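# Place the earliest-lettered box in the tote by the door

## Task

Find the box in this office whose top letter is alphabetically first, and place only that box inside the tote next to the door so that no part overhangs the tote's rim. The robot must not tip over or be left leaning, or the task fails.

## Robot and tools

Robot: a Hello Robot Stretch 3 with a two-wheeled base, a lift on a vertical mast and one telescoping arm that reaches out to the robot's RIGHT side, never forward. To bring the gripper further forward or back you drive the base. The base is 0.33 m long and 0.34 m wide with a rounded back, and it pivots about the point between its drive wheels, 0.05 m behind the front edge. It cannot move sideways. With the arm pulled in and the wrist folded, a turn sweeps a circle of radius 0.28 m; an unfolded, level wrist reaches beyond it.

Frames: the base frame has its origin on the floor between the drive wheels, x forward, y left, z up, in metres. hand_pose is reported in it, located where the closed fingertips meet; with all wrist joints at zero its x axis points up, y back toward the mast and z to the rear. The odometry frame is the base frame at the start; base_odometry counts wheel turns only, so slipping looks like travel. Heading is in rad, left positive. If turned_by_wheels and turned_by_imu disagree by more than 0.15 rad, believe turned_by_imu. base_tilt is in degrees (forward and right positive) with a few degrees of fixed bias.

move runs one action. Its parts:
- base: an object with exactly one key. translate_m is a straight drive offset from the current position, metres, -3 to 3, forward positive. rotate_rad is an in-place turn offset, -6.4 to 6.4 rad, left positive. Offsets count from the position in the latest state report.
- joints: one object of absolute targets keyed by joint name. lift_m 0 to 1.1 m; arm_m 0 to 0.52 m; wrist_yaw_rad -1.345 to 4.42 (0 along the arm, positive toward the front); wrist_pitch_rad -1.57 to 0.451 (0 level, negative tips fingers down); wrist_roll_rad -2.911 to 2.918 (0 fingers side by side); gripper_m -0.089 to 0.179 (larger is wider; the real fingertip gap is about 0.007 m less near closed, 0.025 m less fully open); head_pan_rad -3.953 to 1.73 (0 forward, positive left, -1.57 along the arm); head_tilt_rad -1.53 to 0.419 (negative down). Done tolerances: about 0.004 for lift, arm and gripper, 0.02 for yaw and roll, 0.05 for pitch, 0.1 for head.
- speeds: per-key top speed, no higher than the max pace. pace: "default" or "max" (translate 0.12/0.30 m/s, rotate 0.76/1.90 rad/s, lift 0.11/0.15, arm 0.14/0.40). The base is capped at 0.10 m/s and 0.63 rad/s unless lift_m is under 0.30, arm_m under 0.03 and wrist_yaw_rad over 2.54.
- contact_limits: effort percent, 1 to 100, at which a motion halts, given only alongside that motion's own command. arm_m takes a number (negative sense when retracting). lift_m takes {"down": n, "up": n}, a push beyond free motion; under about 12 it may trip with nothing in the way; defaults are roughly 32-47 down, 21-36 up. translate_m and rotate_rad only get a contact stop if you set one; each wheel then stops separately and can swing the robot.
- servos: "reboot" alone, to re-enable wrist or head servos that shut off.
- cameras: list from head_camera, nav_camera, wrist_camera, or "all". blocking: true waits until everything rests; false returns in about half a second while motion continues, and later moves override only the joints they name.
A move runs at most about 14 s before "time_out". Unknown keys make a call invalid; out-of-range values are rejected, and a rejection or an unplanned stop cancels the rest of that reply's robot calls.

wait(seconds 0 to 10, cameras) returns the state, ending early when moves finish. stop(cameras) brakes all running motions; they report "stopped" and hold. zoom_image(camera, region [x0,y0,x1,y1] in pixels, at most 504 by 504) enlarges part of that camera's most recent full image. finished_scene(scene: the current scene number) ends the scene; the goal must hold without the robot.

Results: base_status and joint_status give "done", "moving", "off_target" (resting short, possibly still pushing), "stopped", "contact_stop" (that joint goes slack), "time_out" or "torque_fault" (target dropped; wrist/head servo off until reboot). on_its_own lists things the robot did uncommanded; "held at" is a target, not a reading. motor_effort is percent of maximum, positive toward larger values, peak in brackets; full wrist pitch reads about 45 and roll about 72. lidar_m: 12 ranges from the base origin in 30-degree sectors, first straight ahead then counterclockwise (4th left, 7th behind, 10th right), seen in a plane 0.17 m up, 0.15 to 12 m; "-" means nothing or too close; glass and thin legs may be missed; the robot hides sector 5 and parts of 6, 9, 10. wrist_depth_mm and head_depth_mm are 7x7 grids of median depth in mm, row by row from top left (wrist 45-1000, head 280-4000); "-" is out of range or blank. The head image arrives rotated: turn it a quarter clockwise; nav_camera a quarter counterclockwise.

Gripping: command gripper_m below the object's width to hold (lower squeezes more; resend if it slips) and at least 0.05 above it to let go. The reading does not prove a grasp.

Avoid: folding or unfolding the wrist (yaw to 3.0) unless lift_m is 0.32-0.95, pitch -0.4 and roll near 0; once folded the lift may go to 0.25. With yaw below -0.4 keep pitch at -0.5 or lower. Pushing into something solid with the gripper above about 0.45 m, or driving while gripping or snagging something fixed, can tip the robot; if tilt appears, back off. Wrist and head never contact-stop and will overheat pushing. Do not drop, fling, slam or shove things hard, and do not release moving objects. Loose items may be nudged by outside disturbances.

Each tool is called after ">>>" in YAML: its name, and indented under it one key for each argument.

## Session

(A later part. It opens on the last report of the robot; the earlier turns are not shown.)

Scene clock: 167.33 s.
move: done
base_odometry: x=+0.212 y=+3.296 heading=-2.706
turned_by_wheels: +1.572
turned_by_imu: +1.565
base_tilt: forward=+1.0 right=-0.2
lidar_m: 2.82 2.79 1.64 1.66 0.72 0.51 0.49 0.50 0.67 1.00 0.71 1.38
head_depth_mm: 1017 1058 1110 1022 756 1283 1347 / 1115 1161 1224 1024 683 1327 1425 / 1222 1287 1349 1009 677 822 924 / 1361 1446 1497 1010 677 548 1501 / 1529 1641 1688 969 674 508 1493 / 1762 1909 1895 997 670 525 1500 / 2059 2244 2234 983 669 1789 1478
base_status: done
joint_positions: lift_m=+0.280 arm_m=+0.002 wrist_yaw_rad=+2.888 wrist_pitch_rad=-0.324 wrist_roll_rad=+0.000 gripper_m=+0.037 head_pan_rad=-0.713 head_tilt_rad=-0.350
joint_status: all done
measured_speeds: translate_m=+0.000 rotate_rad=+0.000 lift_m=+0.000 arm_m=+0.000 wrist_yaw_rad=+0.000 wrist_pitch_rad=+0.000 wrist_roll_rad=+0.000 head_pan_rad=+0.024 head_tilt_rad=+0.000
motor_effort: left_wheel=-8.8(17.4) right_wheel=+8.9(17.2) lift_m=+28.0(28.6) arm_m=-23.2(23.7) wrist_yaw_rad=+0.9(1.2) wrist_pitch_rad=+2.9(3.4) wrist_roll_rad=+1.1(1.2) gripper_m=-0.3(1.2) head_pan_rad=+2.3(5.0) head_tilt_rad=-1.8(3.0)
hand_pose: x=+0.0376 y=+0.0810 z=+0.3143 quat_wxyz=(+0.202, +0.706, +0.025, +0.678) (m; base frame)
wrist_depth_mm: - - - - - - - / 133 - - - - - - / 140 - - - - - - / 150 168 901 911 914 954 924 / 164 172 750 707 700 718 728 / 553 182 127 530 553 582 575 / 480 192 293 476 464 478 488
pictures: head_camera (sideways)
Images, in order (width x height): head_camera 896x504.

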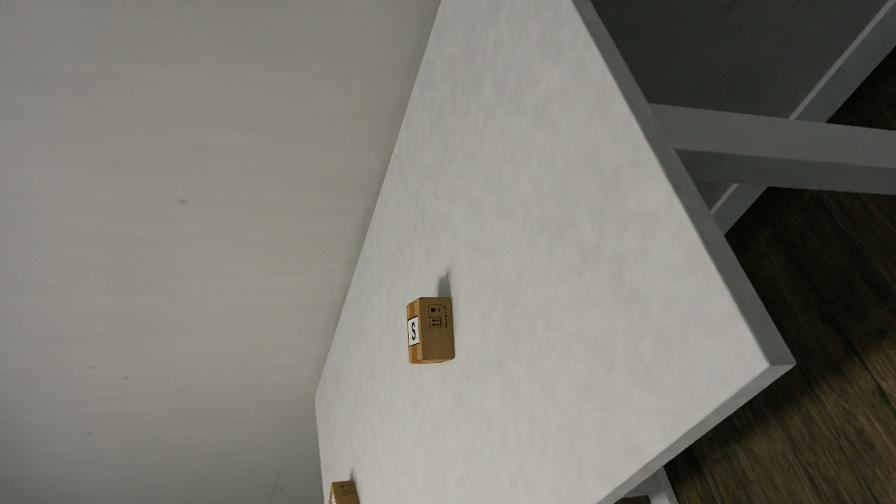

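>>> zoom_image:
  camera: "head_camera"
  region: [395, 295, 435, 365]

>>> move:
  base: {"translate_m": 0.75}
  joints: {"head_pan_rad": -1.2, "head_tilt_rad": -0.4}
  pace: "max"
  cameras: ["head_camera"]

Scaled by 7.200 from the camera's 896x504 image, which has a finer 1280x720 frame.

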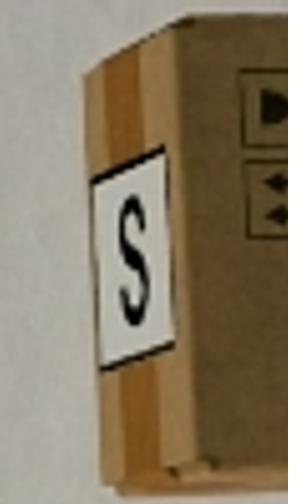

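Scene clock: 173.97 s.
move: done
base_odometry: x=-0.468 y=+2.979 heading=-2.705
turned_by_wheels: +0.000
turned_by_imu: +0.000
base_tilt: forward=+1.0 right=-0.1
lidar_m: 2.08 2.42 1.71 1.61 1.80 1.29 1.23 1.26 0.57 0.98 1.01 1.10
head_depth_mm: 795 845 901 897 626 483 393 / 822 878 938 892 542 482 393 / 854 912 979 889 596 480 391 / 890 947 1021 884 619 480 390 / 923 991 1064 877 618 478 390 / 970 1040 1121 877 619 477 389 / 1006 1086 1165 872 614 475 388
base_status: done
joint_positions: lift_m=+0.280 arm_m=+0.002 wrist_yaw_rad=+2.888 wrist_pitch_rad=-0.324 wrist_roll_rad=+0.000 gripper_m=+0.037 head_pan_rad=-1.204 head_tilt_rad=-0.400
joint_status: all done
measured_speeds: all 0
motor_effort: left_wheel=+6.2(12.8) right_wheel=+1.3(16.4) lift_m=+26.9(27.7) arm_m=-18.9(21.8) wrist_yaw_rad=+1.0(1.2) wrist_pitch_rad=+2.9(3.4) wrist_roll_rad=+0.8(1.2) gripper_m=-0.4(1.2) head_pan_rad=+2.9(4.9) head_tilt_rad=-1.3(3.9)
hand_pose: x=+0.0376 y=+0.0810 z=+0.3143 quat_wxyz=(+0.202, +0.706, +0.025, +0.678) (m; base frame)
wrist_depth_mm: - - - - - - - / 133 - - - - - - / 140 - - - - - - / 149 169 928 939 936 937 907 / 167 173 732 699 705 701 716 / 552 182 127 528 553 564 577 / 475 194 297 483 464 484 483
pictures: head_camera (sideways)
Images, in order (width x height): head_camera 896x504.

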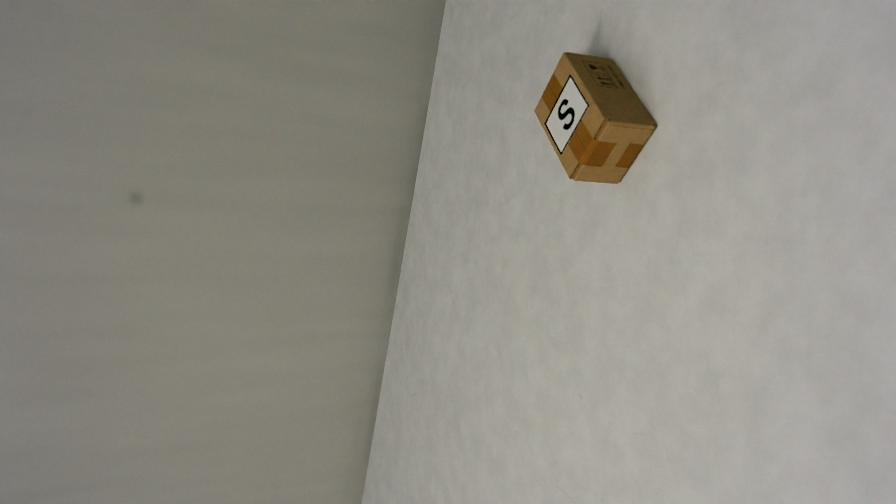

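>>> move:
  joints: {"head_pan_rad": -0.75, "head_tilt_rad": -0.32}
  pace: "max"
  cameras: ["head_camera"]

>>> zoom_image:
  camera: "head_camera"
  region: [400, 200, 500, 300]

Scene clock: 177.43 s.
move: done
base_odometry: x=-0.468 y=+2.979 heading=-2.705
turned_by_wheels: +0.000
turned_by_imu: +0.001
base_tilt: forward=+1.0 right=-0.1
lidar_m: 2.08 2.41 1.71 1.61 1.80 1.29 1.23 1.26 0.57 0.98 1.00 1.10
head_depth_mm: 979 1011 1060 1051 717 533 424 / 1066 1105 1163 1091 714 531 422 / 1174 1229 1284 1089 710 530 420 / 1296 1351 1435 1080 707 526 419 / 1462 1537 1643 958 704 524 419 / 1658 1766 1910 1061 700 523 445 / 1917 2084 2216 1052 698 542 1529
base_status: not commanded
joint_positions: lift_m=+0.280 arm_m=+0.002 wrist_yaw_rad=+2.888 wrist_pitch_rad=-0.324 wrist_roll_rad=+0.000 gripper_m=+0.037 head_pan_rad=-0.738 head_tilt_rad=-0.325
joint_status: all done
measured_speeds: all 0
motor_effort: left_wheel=+6.2(6.4) right_wheel=+1.7(1.8) lift_m=+26.7(26.7) arm_m=-17.3(17.6) wrist_yaw_rad=+0.8(1.2) wrist_pitch_rad=+3.0(3.2) wrist_roll_rad=+0.6(1.1) gripper_m=+0.1(1.4) head_pan_rad=+0.6(4.7) head_tilt_rad=+3.9(5.5)
hand_pose: x=+0.0376 y=+0.0810 z=+0.3143 quat_wxyz=(+0.202, +0.706, +0.025, +0.678) (m; base frame)
wrist_depth_mm: - - - - - - - / 133 - - - - - - / 140 - - - - - - / 150 169 923 933 926 924 901 / 166 172 733 702 723 707 720 / 549 183 127 523 551 574 577 / 479 192 293 483 469 480 488
pictures: head_camera (sideways)
Images, in order (width x height): head_camera 896x504.

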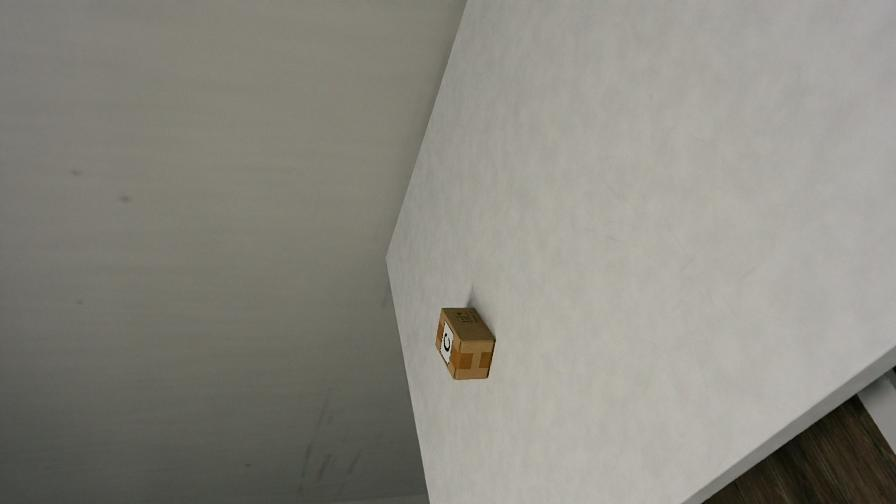

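Scaled by 5.040 from the camera's 896x504 image, which has a finer 1280x720 frame.

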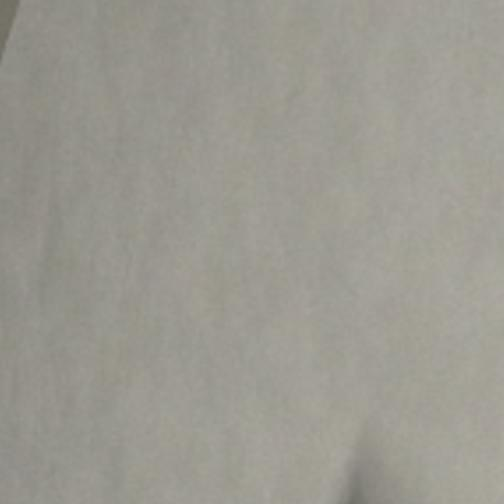

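>>> zoom_image:
  camera: "head_camera"
  region: [425, 300, 505, 385]

Scaled by 5.929 from the camera's 896x504 image, which has a finer 1280x720 frame.

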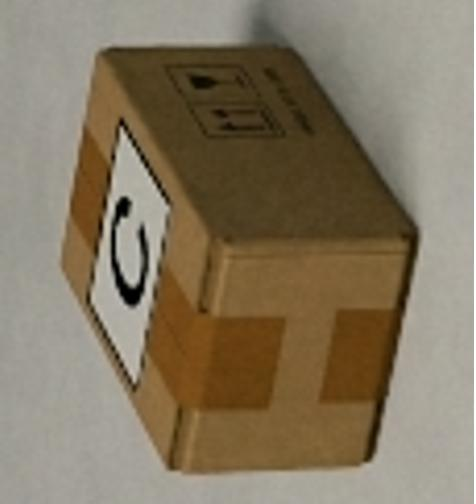

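>>> move:
  base: {"rotate_rad": 0.125}
  joints: {"head_pan_rad": -1.2, "head_tilt_rad": -0.45}
  pace: "max"
  cameras: []

>>> move:
  base: {"translate_m": 0.547}
  pace: "max"
  cameras: ["head_camera"]

>>> move:
  base: {"rotate_rad": 0.334}
  joints: {"lift_m": 0.9, "wrist_pitch_rad": -0.4, "wrist_roll_rad": 0.0, "head_pan_rad": -1.67, "head_tilt_rad": -0.5}
  pace: "max"
  cameras: ["head_camera"]

Scene clock: 285.20 s.
move: done
base_odometry: x=-0.468 y=+2.979 heading=-2.581
turned_by_wheels: +0.125
turned_by_imu: +0.125
base_tilt: forward=+1.0 right=-0.2
lidar_m: 2.07 2.22 1.71 1.61 1.60 1.25 1.23 1.27 0.57 0.98 1.04 1.10
head_depth_mm: 814 866 926 811 523 459 379 / 856 910 974 809 555 458 378 / 891 960 1023 803 580 457 376 / 949 1009 1086 798 578 455 375 / 992 1071 1142 796 578 454 375 / 1056 1144 1176 793 577 454 375 / 1116 1205 1257 790 574 452 374
base_status: done
joint_positions: lift_m=+0.280 arm_m=+0.002 wrist_yaw_rad=+2.888 wrist_pitch_rad=-0.324 wrist_roll_rad=+0.000 gripper_m=+0.037 head_pan_rad=-1.212 head_tilt_rad=-0.445
joint_status: all done
measured_speeds: all 0
motor_effort: left_wheel=-10.0(15.0) right_wheel=+9.4(15.9) lift_m=+25.5(25.7) arm_m=-12.7(13.5) wrist_yaw_rad=+0.7(1.2) wrist_pitch_rad=+2.7(3.3) wrist_roll_rad=+0.8(1.0) gripper_m=+0.2(0.9) head_pan_rad=-1.4(3.7) head_tilt_rad=-2.1(6.0)
hand_pose: x=+0.0376 y=+0.0810 z=+0.3143 quat_wxyz=(+0.202, +0.706, +0.025, +0.678) (m; base frame)
wrist_depth_mm: - - - - - - - / 132 - - - - - - / 140 - - - - - - / 150 169 938 922 927 933 927 / 166 172 740 702 707 718 711 / 553 182 128 536 548 575 578 / 479 193 293 477 468 479 485
pictures: none
No camera images: "cameras" was empty.

Scene clock: 288.33 s.
move: done
base_odometry: x=-0.931 y=+2.688 heading=-2.581
turned_by_wheels: +0.000
turned_by_imu: +0.000
base_tilt: forward=+0.8 right=-0.1
lidar_m: 1.53 1.94 1.85 1.55 1.89 1.80 1.77 0.96 1.04 1.03 0.72 1.61
head_depth_mm: 863 918 979 800 582 456 376 / 907 964 1015 797 580 455 376 / 946 1016 1077 796 575 455 375 / 1000 1068 1131 790 574 453 374 / 1049 1138 1227 786 573 452 392 / 1117 1212 1327 782 572 451 1320 / 1193 1294 1425 782 572 450 1376
base_status: done
joint_positions: lift_m=+0.280 arm_m=+0.002 wrist_yaw_rad=+2.888 wrist_pitch_rad=-0.324 wrist_roll_rad=+0.000 gripper_m=+0.037 head_pan_rad=-1.201 head_tilt_rad=-0.450
joint_status: not commanded
measured_speeds: all 0
motor_effort: left_wheel=+3.7(11.2) right_wheel=+4.7(15.7) lift_m=+25.2(25.8) arm_m=-12.3(13.2) wrist_yaw_rad=+1.0(1.2) wrist_pitch_rad=+2.9(3.4) wrist_roll_rad=+0.7(1.1) gripper_m=-0.9(1.5) head_pan_rad=+3.0(3.8) head_tilt_rad=-3.1(3.9)
hand_pose: x=+0.0376 y=+0.0810 z=+0.3143 quat_wxyz=(+0.202, +0.706, +0.025, +0.678) (m; base frame)
wrist_depth_mm: - - - - - - - / 133 - - - - - - / 140 - - - - - - / 149 170 937 922 932 935 921 / 167 172 758 712 708 708 712 / 565 181 128 530 554 575 580 / 477 194 295 481 467 488 484
pictures: head_camera (sideways)
Images, in order (width x height): head_camera 896x504.

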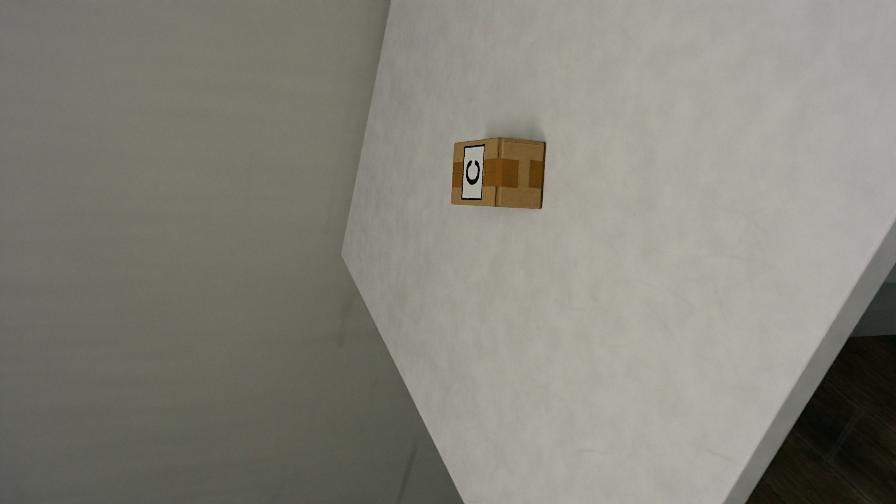

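Scene clock: 293.27 s.
move: done
base_odometry: x=-0.931 y=+2.688 heading=-2.247
turned_by_wheels: +0.334
turned_by_imu: +0.333
base_tilt: forward=+0.8 right=-0.1
lidar_m: 1.94 1.85 1.54 1.73 1.90 1.77 0.96 1.00 1.02 0.72 1.33 1.54
head_depth_mm: 834 899 950 717 538 433 - / 869 935 989 712 536 432 - / 897 970 1009 712 538 431 377 / 930 1007 1055 639 535 429 376 / 965 1050 1063 678 532 429 385 / 1009 1097 1143 708 533 428 1087 / 1043 1140 1248 704 531 428 1297
base_status: done
joint_positions: lift_m=+0.900 arm_m=+0.002 wrist_yaw_rad=+2.888 wrist_pitch_rad=-0.415 wrist_roll_rad=+0.000 gripper_m=+0.037 head_pan_rad=-1.671 head_tilt_rad=-0.501
joint_status: all done
measured_speeds: all 0
motor_effort: left_wheel=-8.7(14.6) right_wheel=+7.2(15.9) lift_m=+29.7(32.8) arm_m=-16.1(16.4) wrist_yaw_rad=+0.5(1.4) wrist_pitch_rad=+2.5(6.3) wrist_roll_rad=+0.9(3.3) gripper_m=+0.3(1.2) head_pan_rad=+2.6(5.1) head_tilt_rad=+0.0(5.8)
hand_pose: x=+0.0350 y=+0.0708 z=+0.9132 quat_wxyz=(+0.232, +0.704, +0.058, +0.668) (m; base frame)
wrist_depth_mm: - - - - - - - / 135 - - - - - - / 145 174 - - - - - / 162 177 - - - - - / - 182 - - - - - / - 198 128 - - - - / - - - - - - -
pictures: head_camera (sideways)
Images, in order (width x height): head_camera 896x504.

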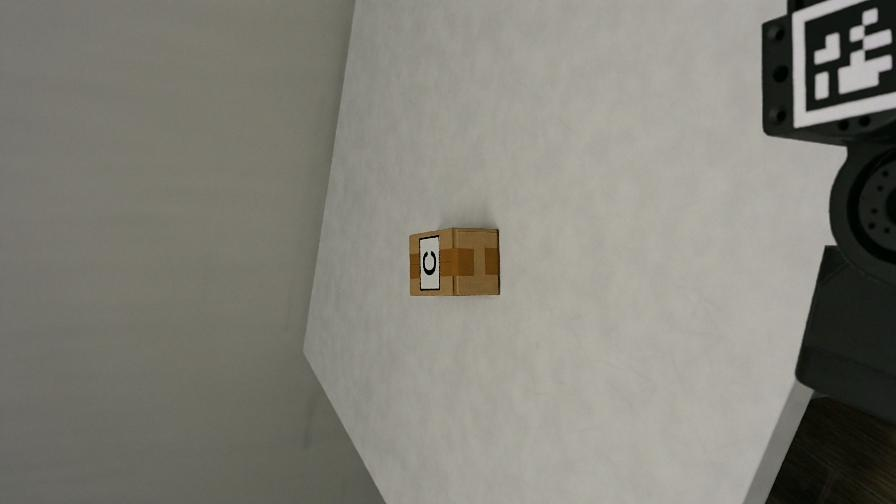

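>>> move:
  joints: {"wrist_yaw_rad": 1.57}
  pace: "max"
  cameras: []

>>> move:
  base: {"translate_m": 0.014}
  joints: {"lift_m": 1.098, "gripper_m": 0.15}
  pace: "max"
  cameras: []

>>> move:
  joints: {"wrist_yaw_rad": -0.05, "wrist_pitch_rad": -1.1, "arm_m": 0.25}
  cameras: ["wrist_camera", "head_camera"]

Scene clock: 309.70 s.
move: done
base_odometry: x=-0.931 y=+2.688 heading=-2.247
turned_by_wheels: +0.000
turned_by_imu: +0.001
base_tilt: forward=+1.0 right=-0.3
lidar_m: 1.94 1.84 1.55 1.73 1.90 1.77 0.96 1.00 1.03 0.72 1.33 1.54
head_depth_mm: 835 903 950 719 538 432 - / 867 938 986 720 537 431 - / 899 971 1015 712 536 430 - / 935 1005 1059 638 536 430 - / 970 1050 1055 713 534 429 385 / 1010 1098 1153 706 533 428 1138 / 1056 1153 1273 704 531 427 1297
base_status: not commanded
joint_positions: lift_m=+0.900 arm_m=+0.002 wrist_yaw_rad=+1.573 wrist_pitch_rad=-0.415 wrist_roll_rad=+0.000 gripper_m=+0.037 head_pan_rad=-1.670 head_tilt_rad=-0.501
joint_status: all done
measured_speeds: all 0
motor_effort: left_wheel=-8.7(8.9) right_wheel=+7.3(7.6) lift_m=+28.9(29.2) arm_m=-20.4(20.4) wrist_yaw_rad=-2.1(8.0) wrist_pitch_rad=+2.6(2.9) wrist_roll_rad=+0.9(1.0) gripper_m=+0.0(1.3) head_pan_rad=+3.1(4.4) head_tilt_rad=+0.9(1.9)
hand_pose: x=+0.2033 y=-0.1463 z=+0.9132 quat_wxyz=(+0.592, +0.593, -0.385, +0.387) (m; base frame)
wrist_depth_mm: - - - - - - - / - - - - - - - / - - - - - - - / - - - - - - - / - - - - - - - / - - 128 - - - - / - - - - - - -
pictures: none
No camera images: "cameras" was empty.

Scene clock: 311.80 s.
move: done
base_odometry: x=-0.940 y=+2.677 heading=-2.247
turned_by_wheels: +0.000
turned_by_imu: +0.000
base_tilt: forward=+1.0 right=-0.3
lidar_m: 1.93 1.83 1.54 1.73 1.91 1.78 0.98 1.01 1.03 0.72 1.33 1.52
head_depth_mm: - - - - - 409 362 / - - - - - 398 361 / - - - - - - 360 / - - - - - - 377 / 974 1067 1051 711 - - - / 1010 1106 1171 706 - - - / 1055 1147 1271 706 - - -
base_status: done
joint_positions: lift_m=+1.098 arm_m=+0.002 wrist_yaw_rad=+1.573 wrist_pitch_rad=-0.417 wrist_roll_rad=+0.000 gripper_m=+0.150 head_pan_rad=-1.670 head_tilt_rad=-0.501
joint_status: all done
measured_speeds: all 0
motor_effort: left_wheel=+4.5(6.9) right_wheel=+7.4(13.6) lift_m=+30.5(32.6) arm_m=-21.9(22.3) wrist_yaw_rad=-2.1(2.9) wrist_pitch_rad=+2.8(3.2) wrist_roll_rad=+0.9(1.1) gripper_m=-0.1(92.9) head_pan_rad=+1.6(4.2) head_tilt_rad=+1.4(2.8)
hand_pose: x=+0.2032 y=-0.1463 z=+1.1105 quat_wxyz=(+0.593, +0.593, -0.385, +0.387) (m; base frame)
wrist_depth_mm: - - - - - - - / - - - - - - - / - - - - - - - / - - - - - - - / - - - - - - - / - 122 - - - 120 351 / - - - - - - 284
pictures: none
No camera images: "cameras" was empty.

Scene clock: 314.87 s.
move: done
base_odometry: x=-0.940 y=+2.677 heading=-2.247
turned_by_wheels: +0.000
turned_by_imu: +0.000
base_tilt: forward=+1.0 right=-0.1
lidar_m: 1.93 1.83 1.54 1.73 1.92 1.78 0.97 1.02 1.03 0.72 1.33 1.52
head_depth_mm: - 901 956 719 540 432 362 / 308 286 992 717 538 432 361 / 290 291 938 682 537 429 360 / 294 301 332 608 536 430 376 / 969 1057 1057 679 533 428 387 / 1015 1107 1166 708 532 428 1213 / 1051 1157 1266 705 532 428 1337
base_status: not commanded
joint_positions: lift_m=+1.098 arm_m=+0.250 wrist_yaw_rad=-0.047 wrist_pitch_rad=-1.104 wrist_roll_rad=+0.000 gripper_m=+0.150 head_pan_rad=-1.670 head_tilt_rad=-0.501
joint_status: all done
measured_speeds: all 0
motor_effort: left_wheel=+4.4(4.8) right_wheel=+7.5(8.0) lift_m=+30.1(30.6) arm_m=+24.4(26.4) wrist_yaw_rad=-2.1(5.6) wrist_pitch_rad=+0.2(3.9) wrist_roll_rad=+1.0(1.2) gripper_m=+1.2(1.4) head_pan_rad=+3.9(4.3) head_tilt_rad=+2.9(3.7)
hand_pose: x=-0.0260 y=-0.4887 z=+0.9966 quat_wxyz=(+0.594, +0.357, -0.610, -0.385) (m; base frame)
wrist_depth_mm: 273 271 273 209 269 269 268 / 257 257 256 195 252 253 252 / 241 241 239 202 239 239 237 / 230 227 228 227 227 225 223 / 217 216 216 215 215 215 213 / 207 123 205 205 204 122 203 / - 193 195 197 196 192 111
pictures: head_camera (sideways), wrist_camera
Images, in order (width x height): head_camera 896x504, wrist_camera 644x364.

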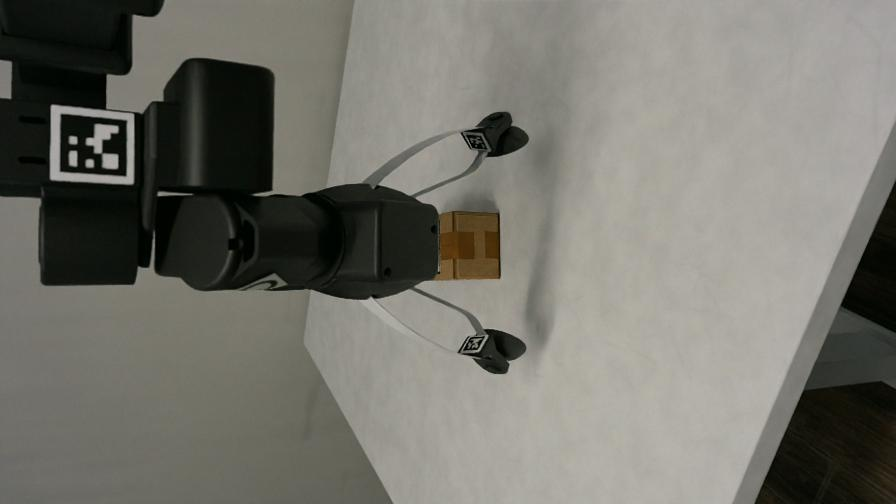

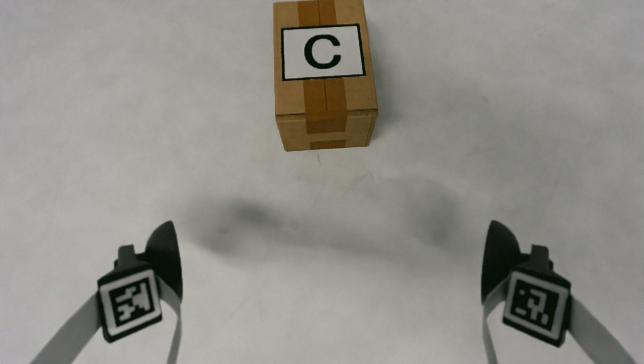

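>>> move:
  joints: {"arm_m": 0.372}
  cameras: ["wrist_camera"]

Scene clock: 331.30 s.
move: done
base_odometry: x=-0.940 y=+2.677 heading=-2.247
turned_by_wheels: +0.000
turned_by_imu: +0.001
base_tilt: forward=+1.1 right=-0.1
lidar_m: 1.93 1.83 1.54 1.73 1.91 1.78 0.97 1.01 1.03 0.72 1.33 1.52
head_depth_mm: - 916 959 721 539 433 361 / 337 922 993 718 538 432 361 / 391 392 1001 684 538 431 360 / 405 411 454 641 536 430 377 / 977 1056 1059 675 535 429 386 / 1005 1103 1166 707 533 428 1215 / 1055 1161 1263 708 531 427 1339
base_status: not commanded
joint_positions: lift_m=+1.098 arm_m=+0.372 wrist_yaw_rad=-0.047 wrist_pitch_rad=-1.104 wrist_roll_rad=+0.000 gripper_m=+0.150 head_pan_rad=-1.670 head_tilt_rad=-0.500
joint_status: all done
measured_speeds: all 0
motor_effort: left_wheel=+4.7(4.7) right_wheel=+7.4(7.9) lift_m=+29.3(29.9) arm_m=+23.0(28.3) wrist_yaw_rad=-2.3(2.6) wrist_pitch_rad=+0.6(0.8) wrist_roll_rad=+0.8(1.2) gripper_m=-0.6(1.4) head_pan_rad=+2.5(4.0) head_tilt_rad=+3.1(3.8)
hand_pose: x=-0.0260 y=-0.6106 z=+0.9966 quat_wxyz=(+0.593, +0.357, -0.610, -0.385) (m; base frame)
wrist_depth_mm: 271 272 271 269 268 266 268 / 256 254 253 254 252 251 251 / 242 240 240 239 238 239 237 / 228 228 227 174 225 226 224 / 217 216 214 165 212 213 213 / 206 122 205 157 202 122 203 / - 192 196 151 190 192 111
pictures: wrist_camera
Images, in order (width x height): wrist_camera 644x364.

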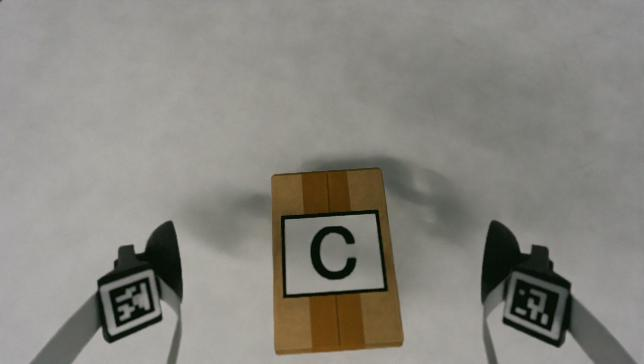

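>>> move:
  joints: {"lift_m": 1.081, "wrist_yaw_rad": -0.01}
  speeds: {"lift_m": 0.04}
  contact_limits: {"lift_m": {"down": 16}}
  cameras: []

>>> move:
  joints: {"gripper_m": 0.012}
  cameras: ["wrist_camera"]

Scene clock: 339.10 s.
move: done
base_odometry: x=-0.940 y=+2.677 heading=-2.247
turned_by_wheels: +0.000
turned_by_imu: +0.001
base_tilt: forward=+0.9 right=+0.1
lidar_m: 1.92 1.83 1.54 1.73 1.91 1.78 0.97 1.01 1.03 0.72 1.33 1.53
head_depth_mm: 825 924 961 721 542 432 361 / 388 923 1000 720 539 431 361 / 399 403 1003 655 538 431 360 / 901 415 457 641 536 430 377 / 968 1061 1057 652 533 430 385 / 1009 1106 1165 708 532 429 1212 / 1054 1145 1271 707 534 428 1333
base_status: not commanded
joint_positions: lift_m=+1.081 arm_m=+0.372 wrist_yaw_rad=-0.013 wrist_pitch_rad=-1.104 wrist_roll_rad=+0.000 gripper_m=+0.150 head_pan_rad=-1.670 head_tilt_rad=-0.500
joint_status: all done
measured_speeds: all 0
motor_effort: left_wheel=+4.5(4.6) right_wheel=+7.9(8.1) lift_m=+20.7(27.4) arm_m=+9.1(12.4) wrist_yaw_rad=+3.5(6.0) wrist_pitch_rad=+0.4(1.0) wrist_roll_rad=+1.0(1.0) gripper_m=+0.0(1.1) head_pan_rad=+2.2(3.3) head_tilt_rad=+3.3(3.7)
contact_limits: lift_m down 16 (down: maximum 72; up: maximum 65)
hand_pose: x=-0.0229 y=-0.6107 z=+0.9800 quat_wxyz=(+0.600, +0.367, -0.604, -0.375) (m; base frame)
wrist_depth_mm: 254 251 250 249 247 247 247 / 236 235 236 233 233 233 230 / 223 223 223 220 220 219 219 / 211 212 209 156 205 207 206 / 199 200 200 149 194 197 197 / 193 123 191 142 184 123 187 / - 178 181 136 177 177 111
pictures: none
No camera images: "cameras" was empty.

Scene clock: 341.03 s.
move: done
base_odometry: x=-0.940 y=+2.677 heading=-2.247
turned_by_wheels: +0.000
turned_by_imu: +0.000
base_tilt: forward=+1.1 right=-0.2
lidar_m: 1.93 1.83 1.54 1.73 1.92 1.78 0.98 1.01 1.03 0.72 1.33 1.52
head_depth_mm: 821 926 955 722 543 432 362 / 387 922 999 716 539 432 361 / 401 403 1002 714 538 431 359 / 905 414 457 624 537 430 378 / 971 1055 1060 708 534 429 386 / 1005 1109 1160 710 535 427 1215 / 1052 1153 1258 706 532 428 1332
base_status: not commanded
joint_positions: lift_m=+1.081 arm_m=+0.372 wrist_yaw_rad=-0.013 wrist_pitch_rad=-1.107 wrist_roll_rad=+0.000 gripper_m=+0.013 head_pan_rad=-1.670 head_tilt_rad=-0.500
joint_status: all done
measured_speeds: all 0
motor_effort: left_wheel=+4.3(4.7) right_wheel=+7.4(8.1) lift_m=+22.5(22.7) arm_m=+2.1(9.1) wrist_yaw_rad=+3.1(4.1) wrist_pitch_rad=+1.2(1.4) wrist_roll_rad=+1.0(1.1) gripper_m=-19.5(99.9) head_pan_rad=+3.6(3.6) head_tilt_rad=+1.9(3.6)
contact_limits: lift_m down 16 (down: maximum 72; up: maximum 65)
hand_pose: x=-0.0228 y=-0.6101 z=+0.9798 quat_wxyz=(+0.599, +0.368, -0.604, -0.376) (m; base frame)
wrist_depth_mm: 250 250 249 247 246 247 246 / 235 236 235 233 233 230 230 / 223 221 221 219 219 219 218 / 211 210 208 157 204 208 206 / 201 199 196 149 152 196 196 / 190 190 129 141 129 187 187 / 181 182 178 136 175 178 179
pictures: wrist_camera
Images, in order (width x height): wrist_camera 644x364.

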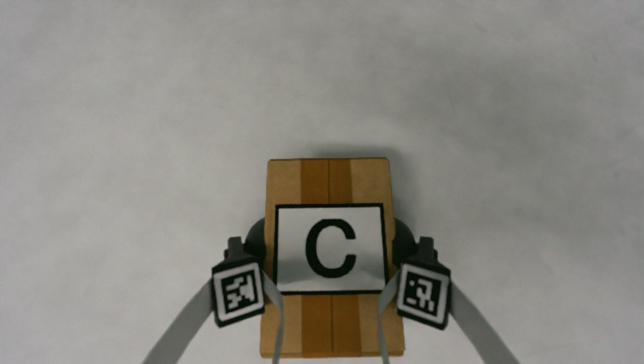

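>>> move:
  joints: {"lift_m": 1.098, "gripper_m": 0.005}
  speeds: {"lift_m": 0.06}
  cameras: ["wrist_camera"]

Scene clock: 360.10 s.
move: done
base_odometry: x=-0.940 y=+2.677 heading=-2.247
turned_by_wheels: +0.000
turned_by_imu: +0.001
base_tilt: forward=+1.2 right=+0.0
lidar_m: 1.93 1.83 1.54 1.73 1.92 1.78 0.97 1.01 1.03 0.71 1.33 1.52
head_depth_mm: - 914 956 716 538 433 362 / 336 920 992 715 540 433 361 / 391 395 997 714 536 430 360 / 405 411 464 617 535 431 377 / 969 1054 1055 676 536 428 385 / 1012 1104 1164 708 534 428 1215 / 1056 1155 1266 709 532 428 1333
base_status: not commanded
joint_positions: lift_m=+1.098 arm_m=+0.372 wrist_yaw_rad=-0.013 wrist_pitch_rad=-1.107 wrist_roll_rad=+0.000 gripper_m=+0.006 head_pan_rad=-1.670 head_tilt_rad=-0.500
joint_status: all done
measured_speeds: all 0
motor_effort: left_wheel=+4.2(4.5) right_wheel=+7.9(8.1) lift_m=+30.7(33.3) arm_m=-12.1(12.2) wrist_yaw_rad=+3.5(3.8) wrist_pitch_rad=+1.6(1.6) wrist_roll_rad=+1.0(1.2) gripper_m=-21.8(59.5) head_pan_rad=+2.7(3.6) head_tilt_rad=+0.8(3.0)
hand_pose: x=-0.0228 y=-0.6099 z=+0.9963 quat_wxyz=(+0.599, +0.368, -0.603, -0.376) (m; base frame)
wrist_depth_mm: 272 268 269 268 267 267 265 / 258 255 253 253 250 250 248 / 241 240 239 238 238 235 237 / 228 227 227 156 221 224 223 / 215 215 212 148 209 213 212 / 206 205 129 141 129 203 202 / 197 196 193 136 137 194 194
pictures: wrist_camera
Images, in order (width x height): wrist_camera 644x364.

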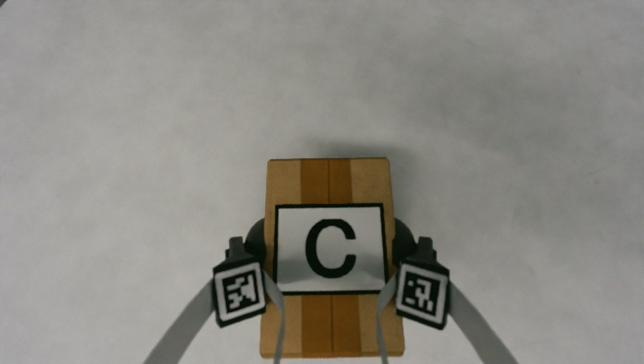

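>>> move:
  joints: {"arm_m": 0.03}
  cameras: []

>>> move:
  base: {"rotate_rad": 2.419}
  joints: {"head_pan_rad": 0.0, "head_tilt_rad": -0.4}
  cameras: ["nav_camera", "wrist_camera"]

Scene clock: 381.20 s.
move: done
base_odometry: x=-0.940 y=+2.677 heading=-2.247
turned_by_wheels: +0.000
turned_by_imu: +0.001
base_tilt: forward=+1.0 right=-0.2
lidar_m: 1.93 1.84 1.54 1.73 1.91 1.78 0.97 1.02 1.03 0.71 1.34 1.52
head_depth_mm: - - - - - 433 361 / - - - - - 432 353 / - - - - - - 312 / - - - - - - 310 / 974 1068 1064 711 535 406 385 / 1010 1108 1165 709 534 429 1213 / 1056 1160 1266 707 533 429 1339
base_status: not commanded
joint_positions: lift_m=+1.098 arm_m=+0.030 wrist_yaw_rad=-0.013 wrist_pitch_rad=-1.108 wrist_roll_rad=+0.000 gripper_m=+0.006 head_pan_rad=-1.670 head_tilt_rad=-0.500
joint_status: all done
measured_speeds: all 0
motor_effort: left_wheel=+4.2(4.6) right_wheel=+7.1(7.9) lift_m=+31.2(31.2) arm_m=-23.4(25.8) wrist_yaw_rad=+3.4(4.1) wrist_pitch_rad=+1.4(1.7) wrist_roll_rad=+0.8(1.1) gripper_m=-22.5(23.1) head_pan_rad=+2.7(3.8) head_tilt_rad=+1.5(2.5)
hand_pose: x=-0.0228 y=-0.2678 z=+0.9962 quat_wxyz=(+0.599, +0.368, -0.603, -0.376) (m; base frame)
wrist_depth_mm: 273 272 272 269 269 268 266 / 256 256 253 253 253 252 252 / 245 240 241 239 238 238 238 / - 232 228 155 224 226 225 / - - 217 148 210 214 212 / - - 128 141 129 204 203 / - - - 136 136 196 194
pictures: none
No camera images: "cameras" was empty.

Scene clock: 386.13 s.
move: done
base_odometry: x=-0.940 y=+2.677 heading=+0.171
turned_by_wheels: +2.418
turned_by_imu: +2.411
base_tilt: forward=+1.0 right=-0.2
lidar_m: 1.78 1.78 0.97 1.03 1.03 0.72 1.87 1.53 1.87 1.55 1.54 1.73
head_depth_mm: 1685 1814 1988 2139 2278 1786 1451 / 1632 1773 1895 2081 2197 1769 1440 / 1595 1728 1859 2007 2156 1767 1443 / 1564 1669 1795 1955 2113 1766 1441 / 1530 1643 1759 1896 2021 1759 1435 / 1500 1609 1716 1844 1986 1776 1419 / 1474 1557 1673 1795 1954 1740 1437
base_status: done
joint_positions: lift_m=+1.098 arm_m=+0.030 wrist_yaw_rad=-0.013 wrist_pitch_rad=-1.108 wrist_roll_rad=+0.000 gripper_m=+0.006 head_pan_rad=+0.001 head_tilt_rad=-0.400
joint_status: all done
measured_speeds: all 0
motor_effort: left_wheel=-11.2(14.9) right_wheel=+11.3(16.3) lift_m=+30.6(31.1) arm_m=-23.1(23.8) wrist_yaw_rad=+3.1(4.0) wrist_pitch_rad=+1.6(1.6) wrist_roll_rad=+0.8(1.2) gripper_m=-21.1(22.8) head_pan_rad=-2.0(4.8) head_tilt_rad=+3.1(6.3)
hand_pose: x=-0.0228 y=-0.2678 z=+0.9962 quat_wxyz=(+0.599, +0.368, -0.603, -0.376) (m; base frame)
wrist_depth_mm: - - - - - - - / - - - - - - - / - - - - - - - / - - - 156 - - - / - - - 149 - - - / - - 128 141 129 - - / - - - 136 137 - -
pictures: nav_camera (sideways), wrist_camera
Images, in order (width x height): nav_camera 672x504, wrist_camera 644x364.

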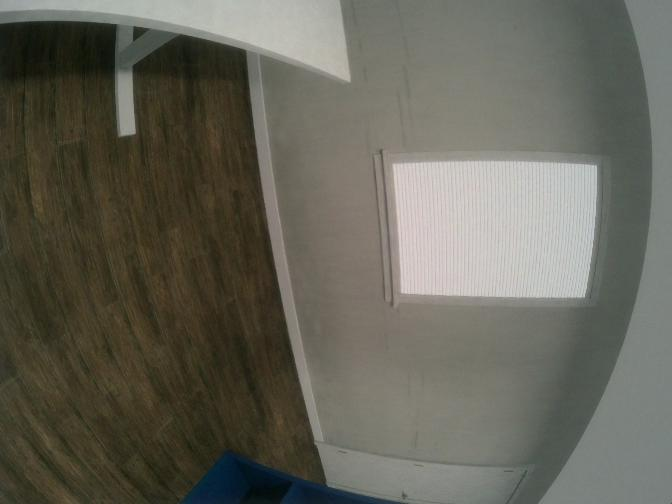

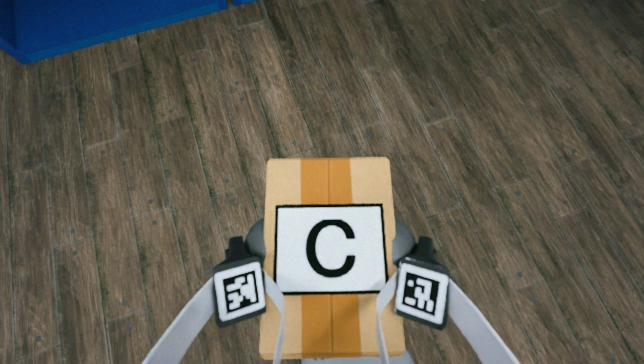

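>>> move:
  joints: {"head_pan_rad": -1.85, "head_tilt_rad": -0.15}
  cameras: ["head_camera", "nav_camera"]

Scene clock: 422.90 s.
move: done
base_odometry: x=-0.940 y=+2.677 heading=+0.171
turned_by_wheels: +0.000
turned_by_imu: +0.001
base_tilt: forward=+0.9 right=-0.1
lidar_m: 1.78 1.78 0.97 1.03 1.03 0.72 1.88 1.53 1.87 1.54 1.54 1.73
head_depth_mm: 2346 2263 2313 - 2361 - - / 2525 2441 - - - - - / 2660 2342 - - - - - / 2553 1742 - - - - - / 2418 1966 2056 - - - - / 1827 1966 2029 - - - - / 1702 1890 1911 - - - -
base_status: not commanded
joint_positions: lift_m=+1.098 arm_m=+0.030 wrist_yaw_rad=-0.013 wrist_pitch_rad=-1.108 wrist_roll_rad=+0.000 gripper_m=+0.006 head_pan_rad=-1.890 head_tilt_rad=-0.147
joint_status: all done
measured_speeds: all 0
motor_effort: left_wheel=-11.4(11.5) right_wheel=+10.8(11.7) lift_m=+30.5(30.8) arm_m=-23.0(23.6) wrist_yaw_rad=+3.4(3.8) wrist_pitch_rad=+1.0(1.6) wrist_roll_rad=+1.0(1.0) gripper_m=-21.4(22.2) head_pan_rad=+0.6(5.3) head_tilt_rad=+4.1(7.0)
hand_pose: x=-0.0228 y=-0.2678 z=+0.9962 quat_wxyz=(+0.599, +0.368, -0.603, -0.376) (m; base frame)
wrist_depth_mm: - - - - - - - / - - - - - - - / - - - - - - - / - - - 156 - - - / - - - 148 - - - / - - 128 141 128 - - / - - - 136 137 - -
pictures: head_camera (sideways), nav_camera (sideways)
Images, in order (width x height): head_camera 896x504, nav_camera 672x504.

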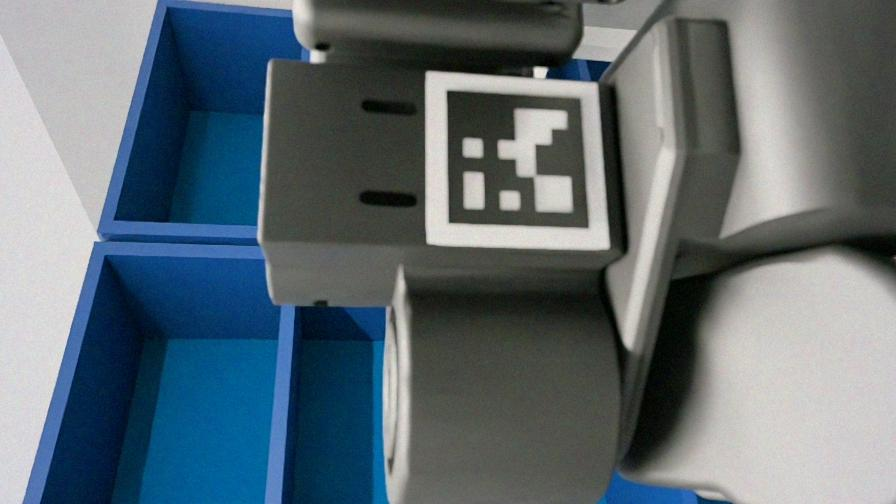

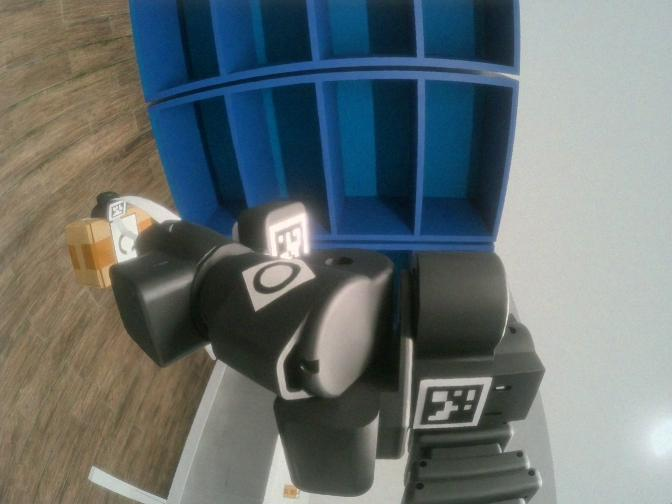

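>>> move:
  joints: {"head_pan_rad": -2.9, "head_tilt_rad": -0.2}
  cameras: ["head_camera", "nav_camera"]

Scene clock: 433.10 s.
move: done
base_odometry: x=-0.940 y=+2.677 heading=+0.171
turned_by_wheels: +0.000
turned_by_imu: +0.001
base_tilt: forward=+0.9 right=-0.1
lidar_m: 1.79 1.78 0.97 1.04 1.03 0.72 1.87 1.52 1.87 1.54 1.54 1.73
head_depth_mm: 1805 1845 - - - - 1671 / 1794 1822 - - - - 1660 / 1781 1816 - - - - 1705 / 1785 1827 - - - - 1705 / 1761 1812 - - - - 1679 / 1763 1809 - - - - 1755 / 1748 1788 - - - - 1737
base_status: not commanded
joint_positions: lift_m=+1.098 arm_m=+0.030 wrist_yaw_rad=-0.013 wrist_pitch_rad=-1.108 wrist_roll_rad=+0.000 gripper_m=+0.006 head_pan_rad=-2.919 head_tilt_rad=-0.199
joint_status: all done
measured_speeds: all 0
motor_effort: left_wheel=-10.9(11.5) right_wheel=+10.9(11.4) lift_m=+30.3(30.8) arm_m=-22.9(23.3) wrist_yaw_rad=+3.3(3.8) wrist_pitch_rad=+1.4(1.7) wrist_roll_rad=+0.8(1.1) gripper_m=-20.9(22.3) head_pan_rad=-0.8(5.0) head_tilt_rad=-0.5(2.8)
hand_pose: x=-0.0228 y=-0.2678 z=+0.9962 quat_wxyz=(+0.599, +0.368, -0.603, -0.376) (m; base frame)
wrist_depth_mm: - - - - - - - / - - - - - - - / - - - - - - - / - - - 156 - - - / - - - 148 - - - / - - 128 141 129 - - / - - - 136 137 - -
pictures: head_camera (sideways), nav_camera (sideways)
Images, in order (width x height): head_camera 896x504, nav_camera 672x504.

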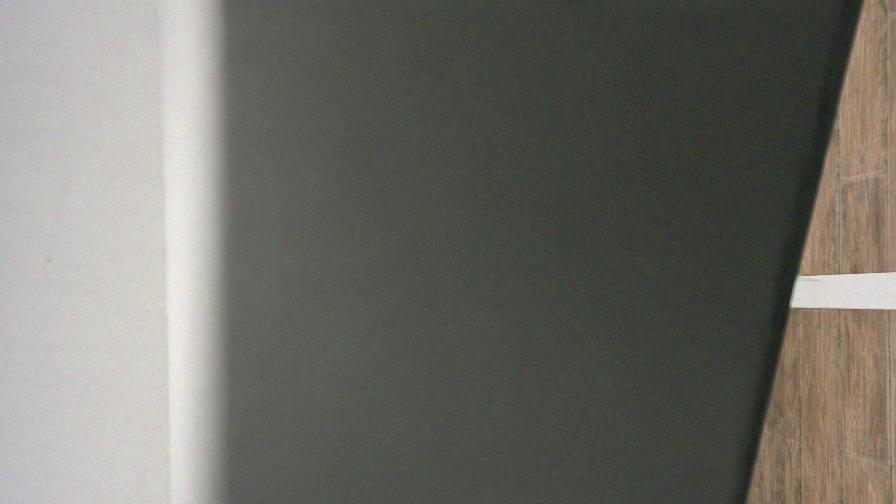

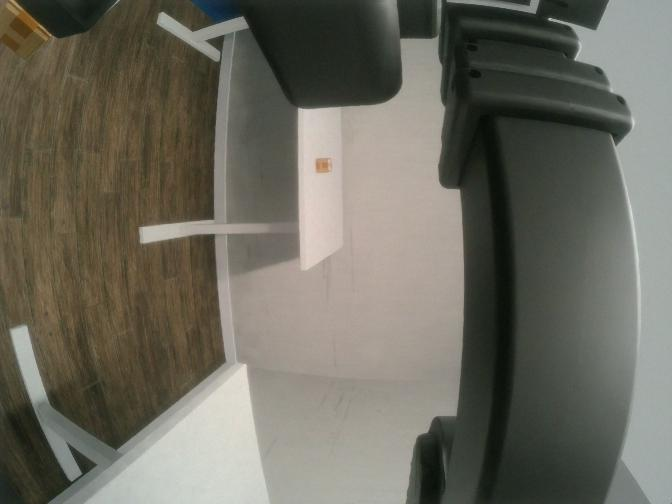

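>>> zoom_image:
  camera: "nav_camera"
  region: [290, 130, 360, 200]

Scaled by 7.200 from the camera's 672x504 image, which has a finer 792x594 frame.

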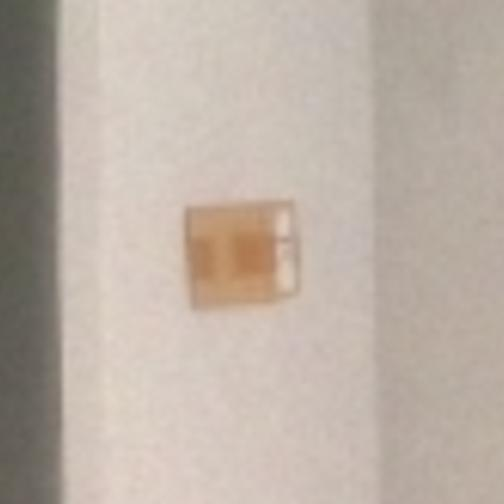

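>>> move:
  base: {"rotate_rad": 0.53}
  joints: {"lift_m": 0.6, "head_pan_rad": -3.1, "head_tilt_rad": -0.3}
  cameras: []

>>> move:
  base: {"translate_m": -0.6}
  cameras: ["head_camera", "nav_camera"]

Scene clock: 454.73 s.
move: done
base_odometry: x=-0.940 y=+2.677 heading=+0.700
turned_by_wheels: +0.529
turned_by_imu: +0.530
base_tilt: forward=+1.1 right=-0.3
lidar_m: 1.78 0.98 1.03 1.03 1.15 1.87 1.53 1.86 1.55 1.55 1.73 1.78
head_depth_mm: 1674 1755 1831 1496 2004 1910 1595 / 1725 1794 1914 1468 2097 1953 1592 / 1766 1850 1941 1455 2195 1994 1572 / 1801 1933 1995 1571 2266 1986 1583 / 1893 1958 2072 1734 2337 1975 1564 / 1951 2039 2153 1719 2407 1964 1568 / 1994 2144 2183 2363 2486 1962 1560
base_status: done
joint_positions: lift_m=+0.600 arm_m=+0.030 wrist_yaw_rad=-0.013 wrist_pitch_rad=-1.108 wrist_roll_rad=+0.000 gripper_m=+0.006 head_pan_rad=-3.100 head_tilt_rad=-0.302
joint_status: all done
measured_speeds: all 0
motor_effort: left_wheel=-9.6(14.9) right_wheel=+11.2(14.9) lift_m=+21.3(28.9) arm_m=-21.3(23.6) wrist_yaw_rad=+3.1(3.9) wrist_pitch_rad=+1.3(1.6) wrist_roll_rad=+0.8(1.2) gripper_m=-21.5(22.2) head_pan_rad=-3.2(4.9) head_tilt_rad=+1.8(5.5)
hand_pose: x=-0.0228 y=-0.2678 z=+0.4987 quat_wxyz=(+0.599, +0.368, -0.603, -0.376) (m; base frame)
wrist_depth_mm: 842 816 810 815 812 818 778 / 771 779 773 767 768 754 772 / 730 737 722 731 737 718 709 / 708 698 692 156 699 677 681 / 653 665 649 148 638 648 654 / 633 637 128 141 129 623 617 / 608 595 587 136 136 587 594
pictures: none
No camera images: "cameras" was empty.

Scene clock: 461.87 s.
move: done
base_odometry: x=-1.399 y=+2.291 heading=+0.700
turned_by_wheels: +0.000
turned_by_imu: +0.002
base_tilt: forward=+1.0 right=-0.1
lidar_m: 1.56 1.38 0.72 1.15 1.29 0.95 1.40 1.43 1.48 1.48 1.97 2.37
head_depth_mm: 1180 1219 1291 1322 854 678 1492 / 1200 1270 1328 1347 852 704 1584 / 1238 1306 1375 1347 802 1614 1582 / 1276 1336 1414 1317 840 1689 1584 / 1316 1383 1459 1319 836 1740 1565 / 1357 1414 1506 1306 837 1792 1568 / 1394 1481 1555 1296 829 1859 1557
base_status: done
joint_positions: lift_m=+0.600 arm_m=+0.030 wrist_yaw_rad=-0.013 wrist_pitch_rad=-1.108 wrist_roll_rad=+0.000 gripper_m=+0.006 head_pan_rad=-3.100 head_tilt_rad=-0.300
joint_status: not commanded
measured_speeds: all 0
motor_effort: left_wheel=-12.5(16.7) right_wheel=+3.7(8.6) lift_m=+24.6(24.7) arm_m=-18.5(21.8) wrist_yaw_rad=+3.4(3.8) wrist_pitch_rad=+1.2(1.7) wrist_roll_rad=+1.0(1.2) gripper_m=-21.4(22.4) head_pan_rad=-2.6(4.4) head_tilt_rad=+4.1(5.4)
hand_pose: x=-0.0228 y=-0.2678 z=+0.4987 quat_wxyz=(+0.599, +0.368, -0.603, -0.376) (m; base frame)
wrist_depth_mm: 825 827 825 816 813 806 822 / 770 776 780 759 777 757 760 / 729 735 722 727 733 722 719 / 696 697 685 157 684 687 671 / 664 657 645 148 631 652 643 / 629 634 128 141 129 622 613 / 602 610 595 136 136 587 594
pictures: head_camera (sideways), nav_camera (sideways)
Images, in order (width x height): head_camera 896x504, nav_camera 672x504.

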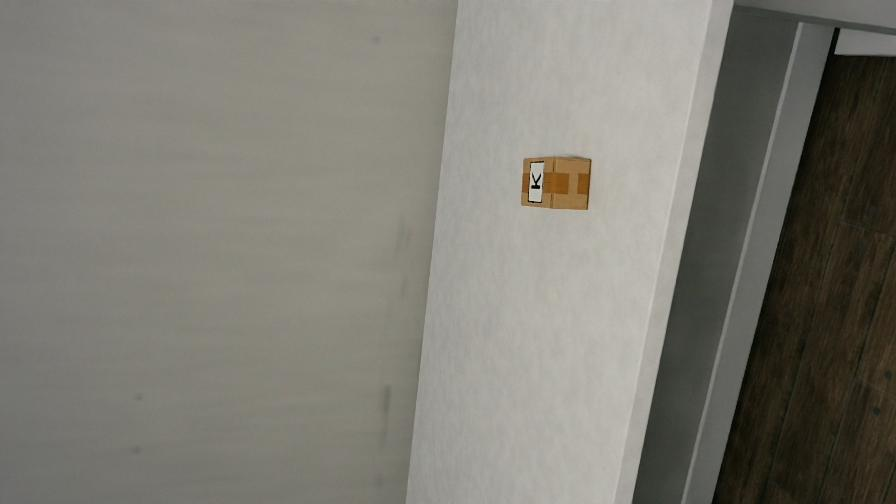

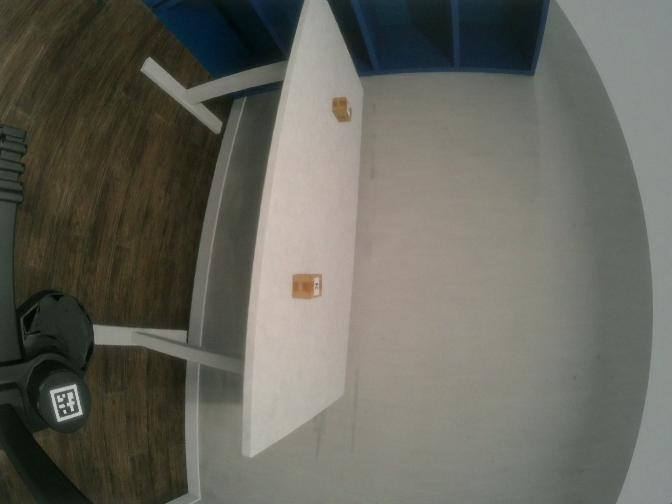

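>>> zoom_image:
  camera: "nav_camera"
  region: [310, 80, 380, 150]

>>> zoom_image:
  camera: "head_camera"
  region: [500, 130, 620, 240]

>>> move:
  joints: {"head_pan_rad": -2.63}
  cameras: ["head_camera"]

Scaled by 7.200 from the camera's 672x504 image, which has a finer 792x594 frame.

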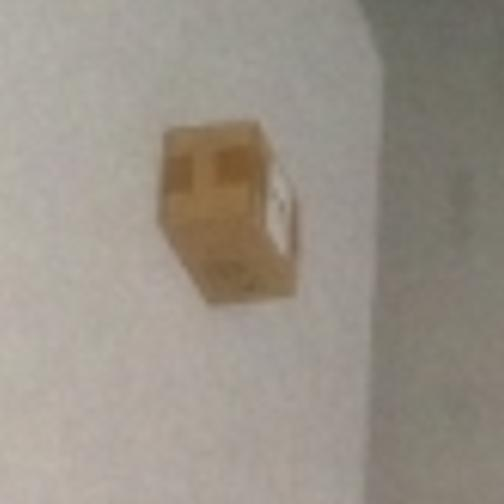

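Scaled by 4.200 from the camera's 896x504 image, which has a finer 1280x720 frame.

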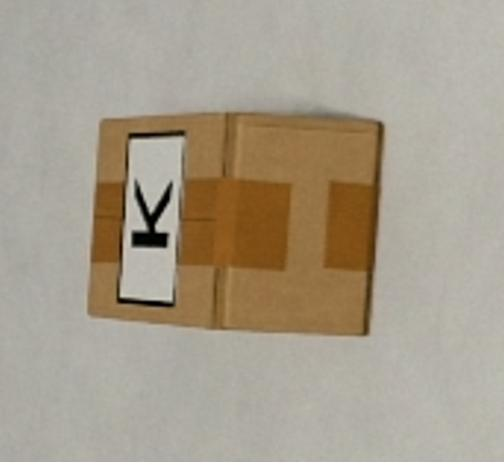

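Scene clock: 466.27 s.
move: done
base_odometry: x=-1.399 y=+2.291 heading=+0.700
turned_by_wheels: +0.000
turned_by_imu: +0.001
base_tilt: forward=+0.8 right=-0.2
lidar_m: 1.56 1.38 0.72 1.15 1.29 0.95 1.39 1.43 1.48 1.49 1.97 2.36
head_depth_mm: 1363 1394 1459 1353 857 1635 1597 / 1460 1516 1580 1357 848 1808 1575 / 1575 1640 1707 1269 894 1922 1582 / 1718 1787 1902 1276 994 1951 1576 / 1852 1923 2005 1311 1599 1795 1571 / 1969 2029 2104 1311 2287 1902 1548 / 1827 1876 1949 2001 2170 1862 1569
base_status: not commanded
joint_positions: lift_m=+0.600 arm_m=+0.030 wrist_yaw_rad=-0.013 wrist_pitch_rad=-1.108 wrist_roll_rad=+0.000 gripper_m=+0.006 head_pan_rad=-2.626 head_tilt_rad=-0.300
joint_status: all done
measured_speeds: all 0
motor_effort: left_wheel=-12.2(12.5) right_wheel=+3.4(3.7) lift_m=+26.2(26.4) arm_m=-17.1(17.8) wrist_yaw_rad=+3.5(3.6) wrist_pitch_rad=+1.4(1.7) wrist_roll_rad=+1.0(1.1) gripper_m=-21.3(22.2) head_pan_rad=+3.0(3.7) head_tilt_rad=+4.1(4.5)
hand_pose: x=-0.0228 y=-0.2678 z=+0.4987 quat_wxyz=(+0.599, +0.368, -0.603, -0.376) (m; base frame)
wrist_depth_mm: 841 835 819 804 847 815 801 / 773 773 772 746 770 772 752 / 741 726 728 726 736 737 706 / 701 695 680 157 679 693 673 / 659 667 646 148 637 655 646 / 629 634 128 141 129 626 611 / 600 601 588 136 136 591 596
pictures: head_camera (sideways)
Images, in order (width x height): head_camera 896x504.

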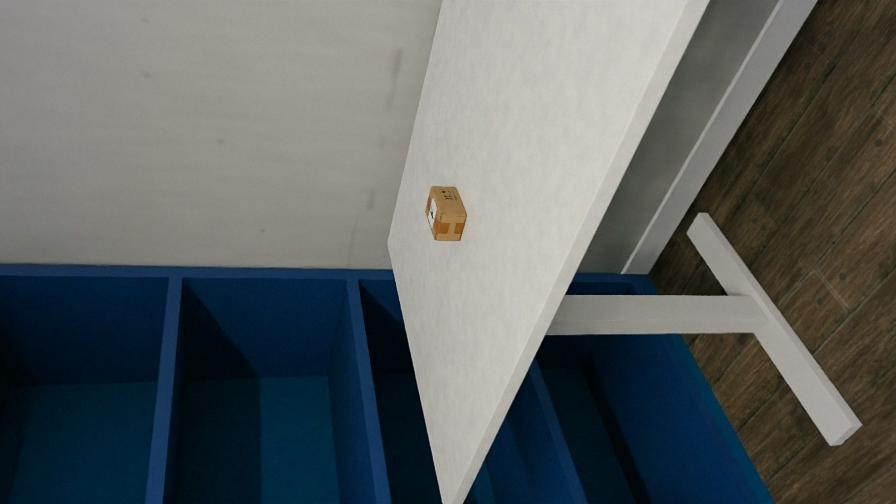

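>>> zoom_image:
  camera: "head_camera"
  region: [410, 180, 480, 250]

Scaled by 7.200 from the camera's 896x504 image, which has a finer 1280x720 frame.

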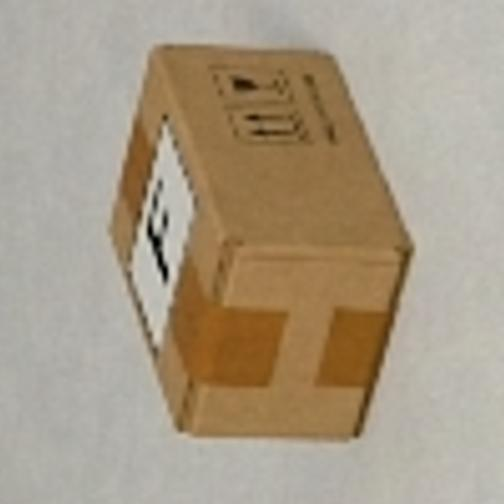

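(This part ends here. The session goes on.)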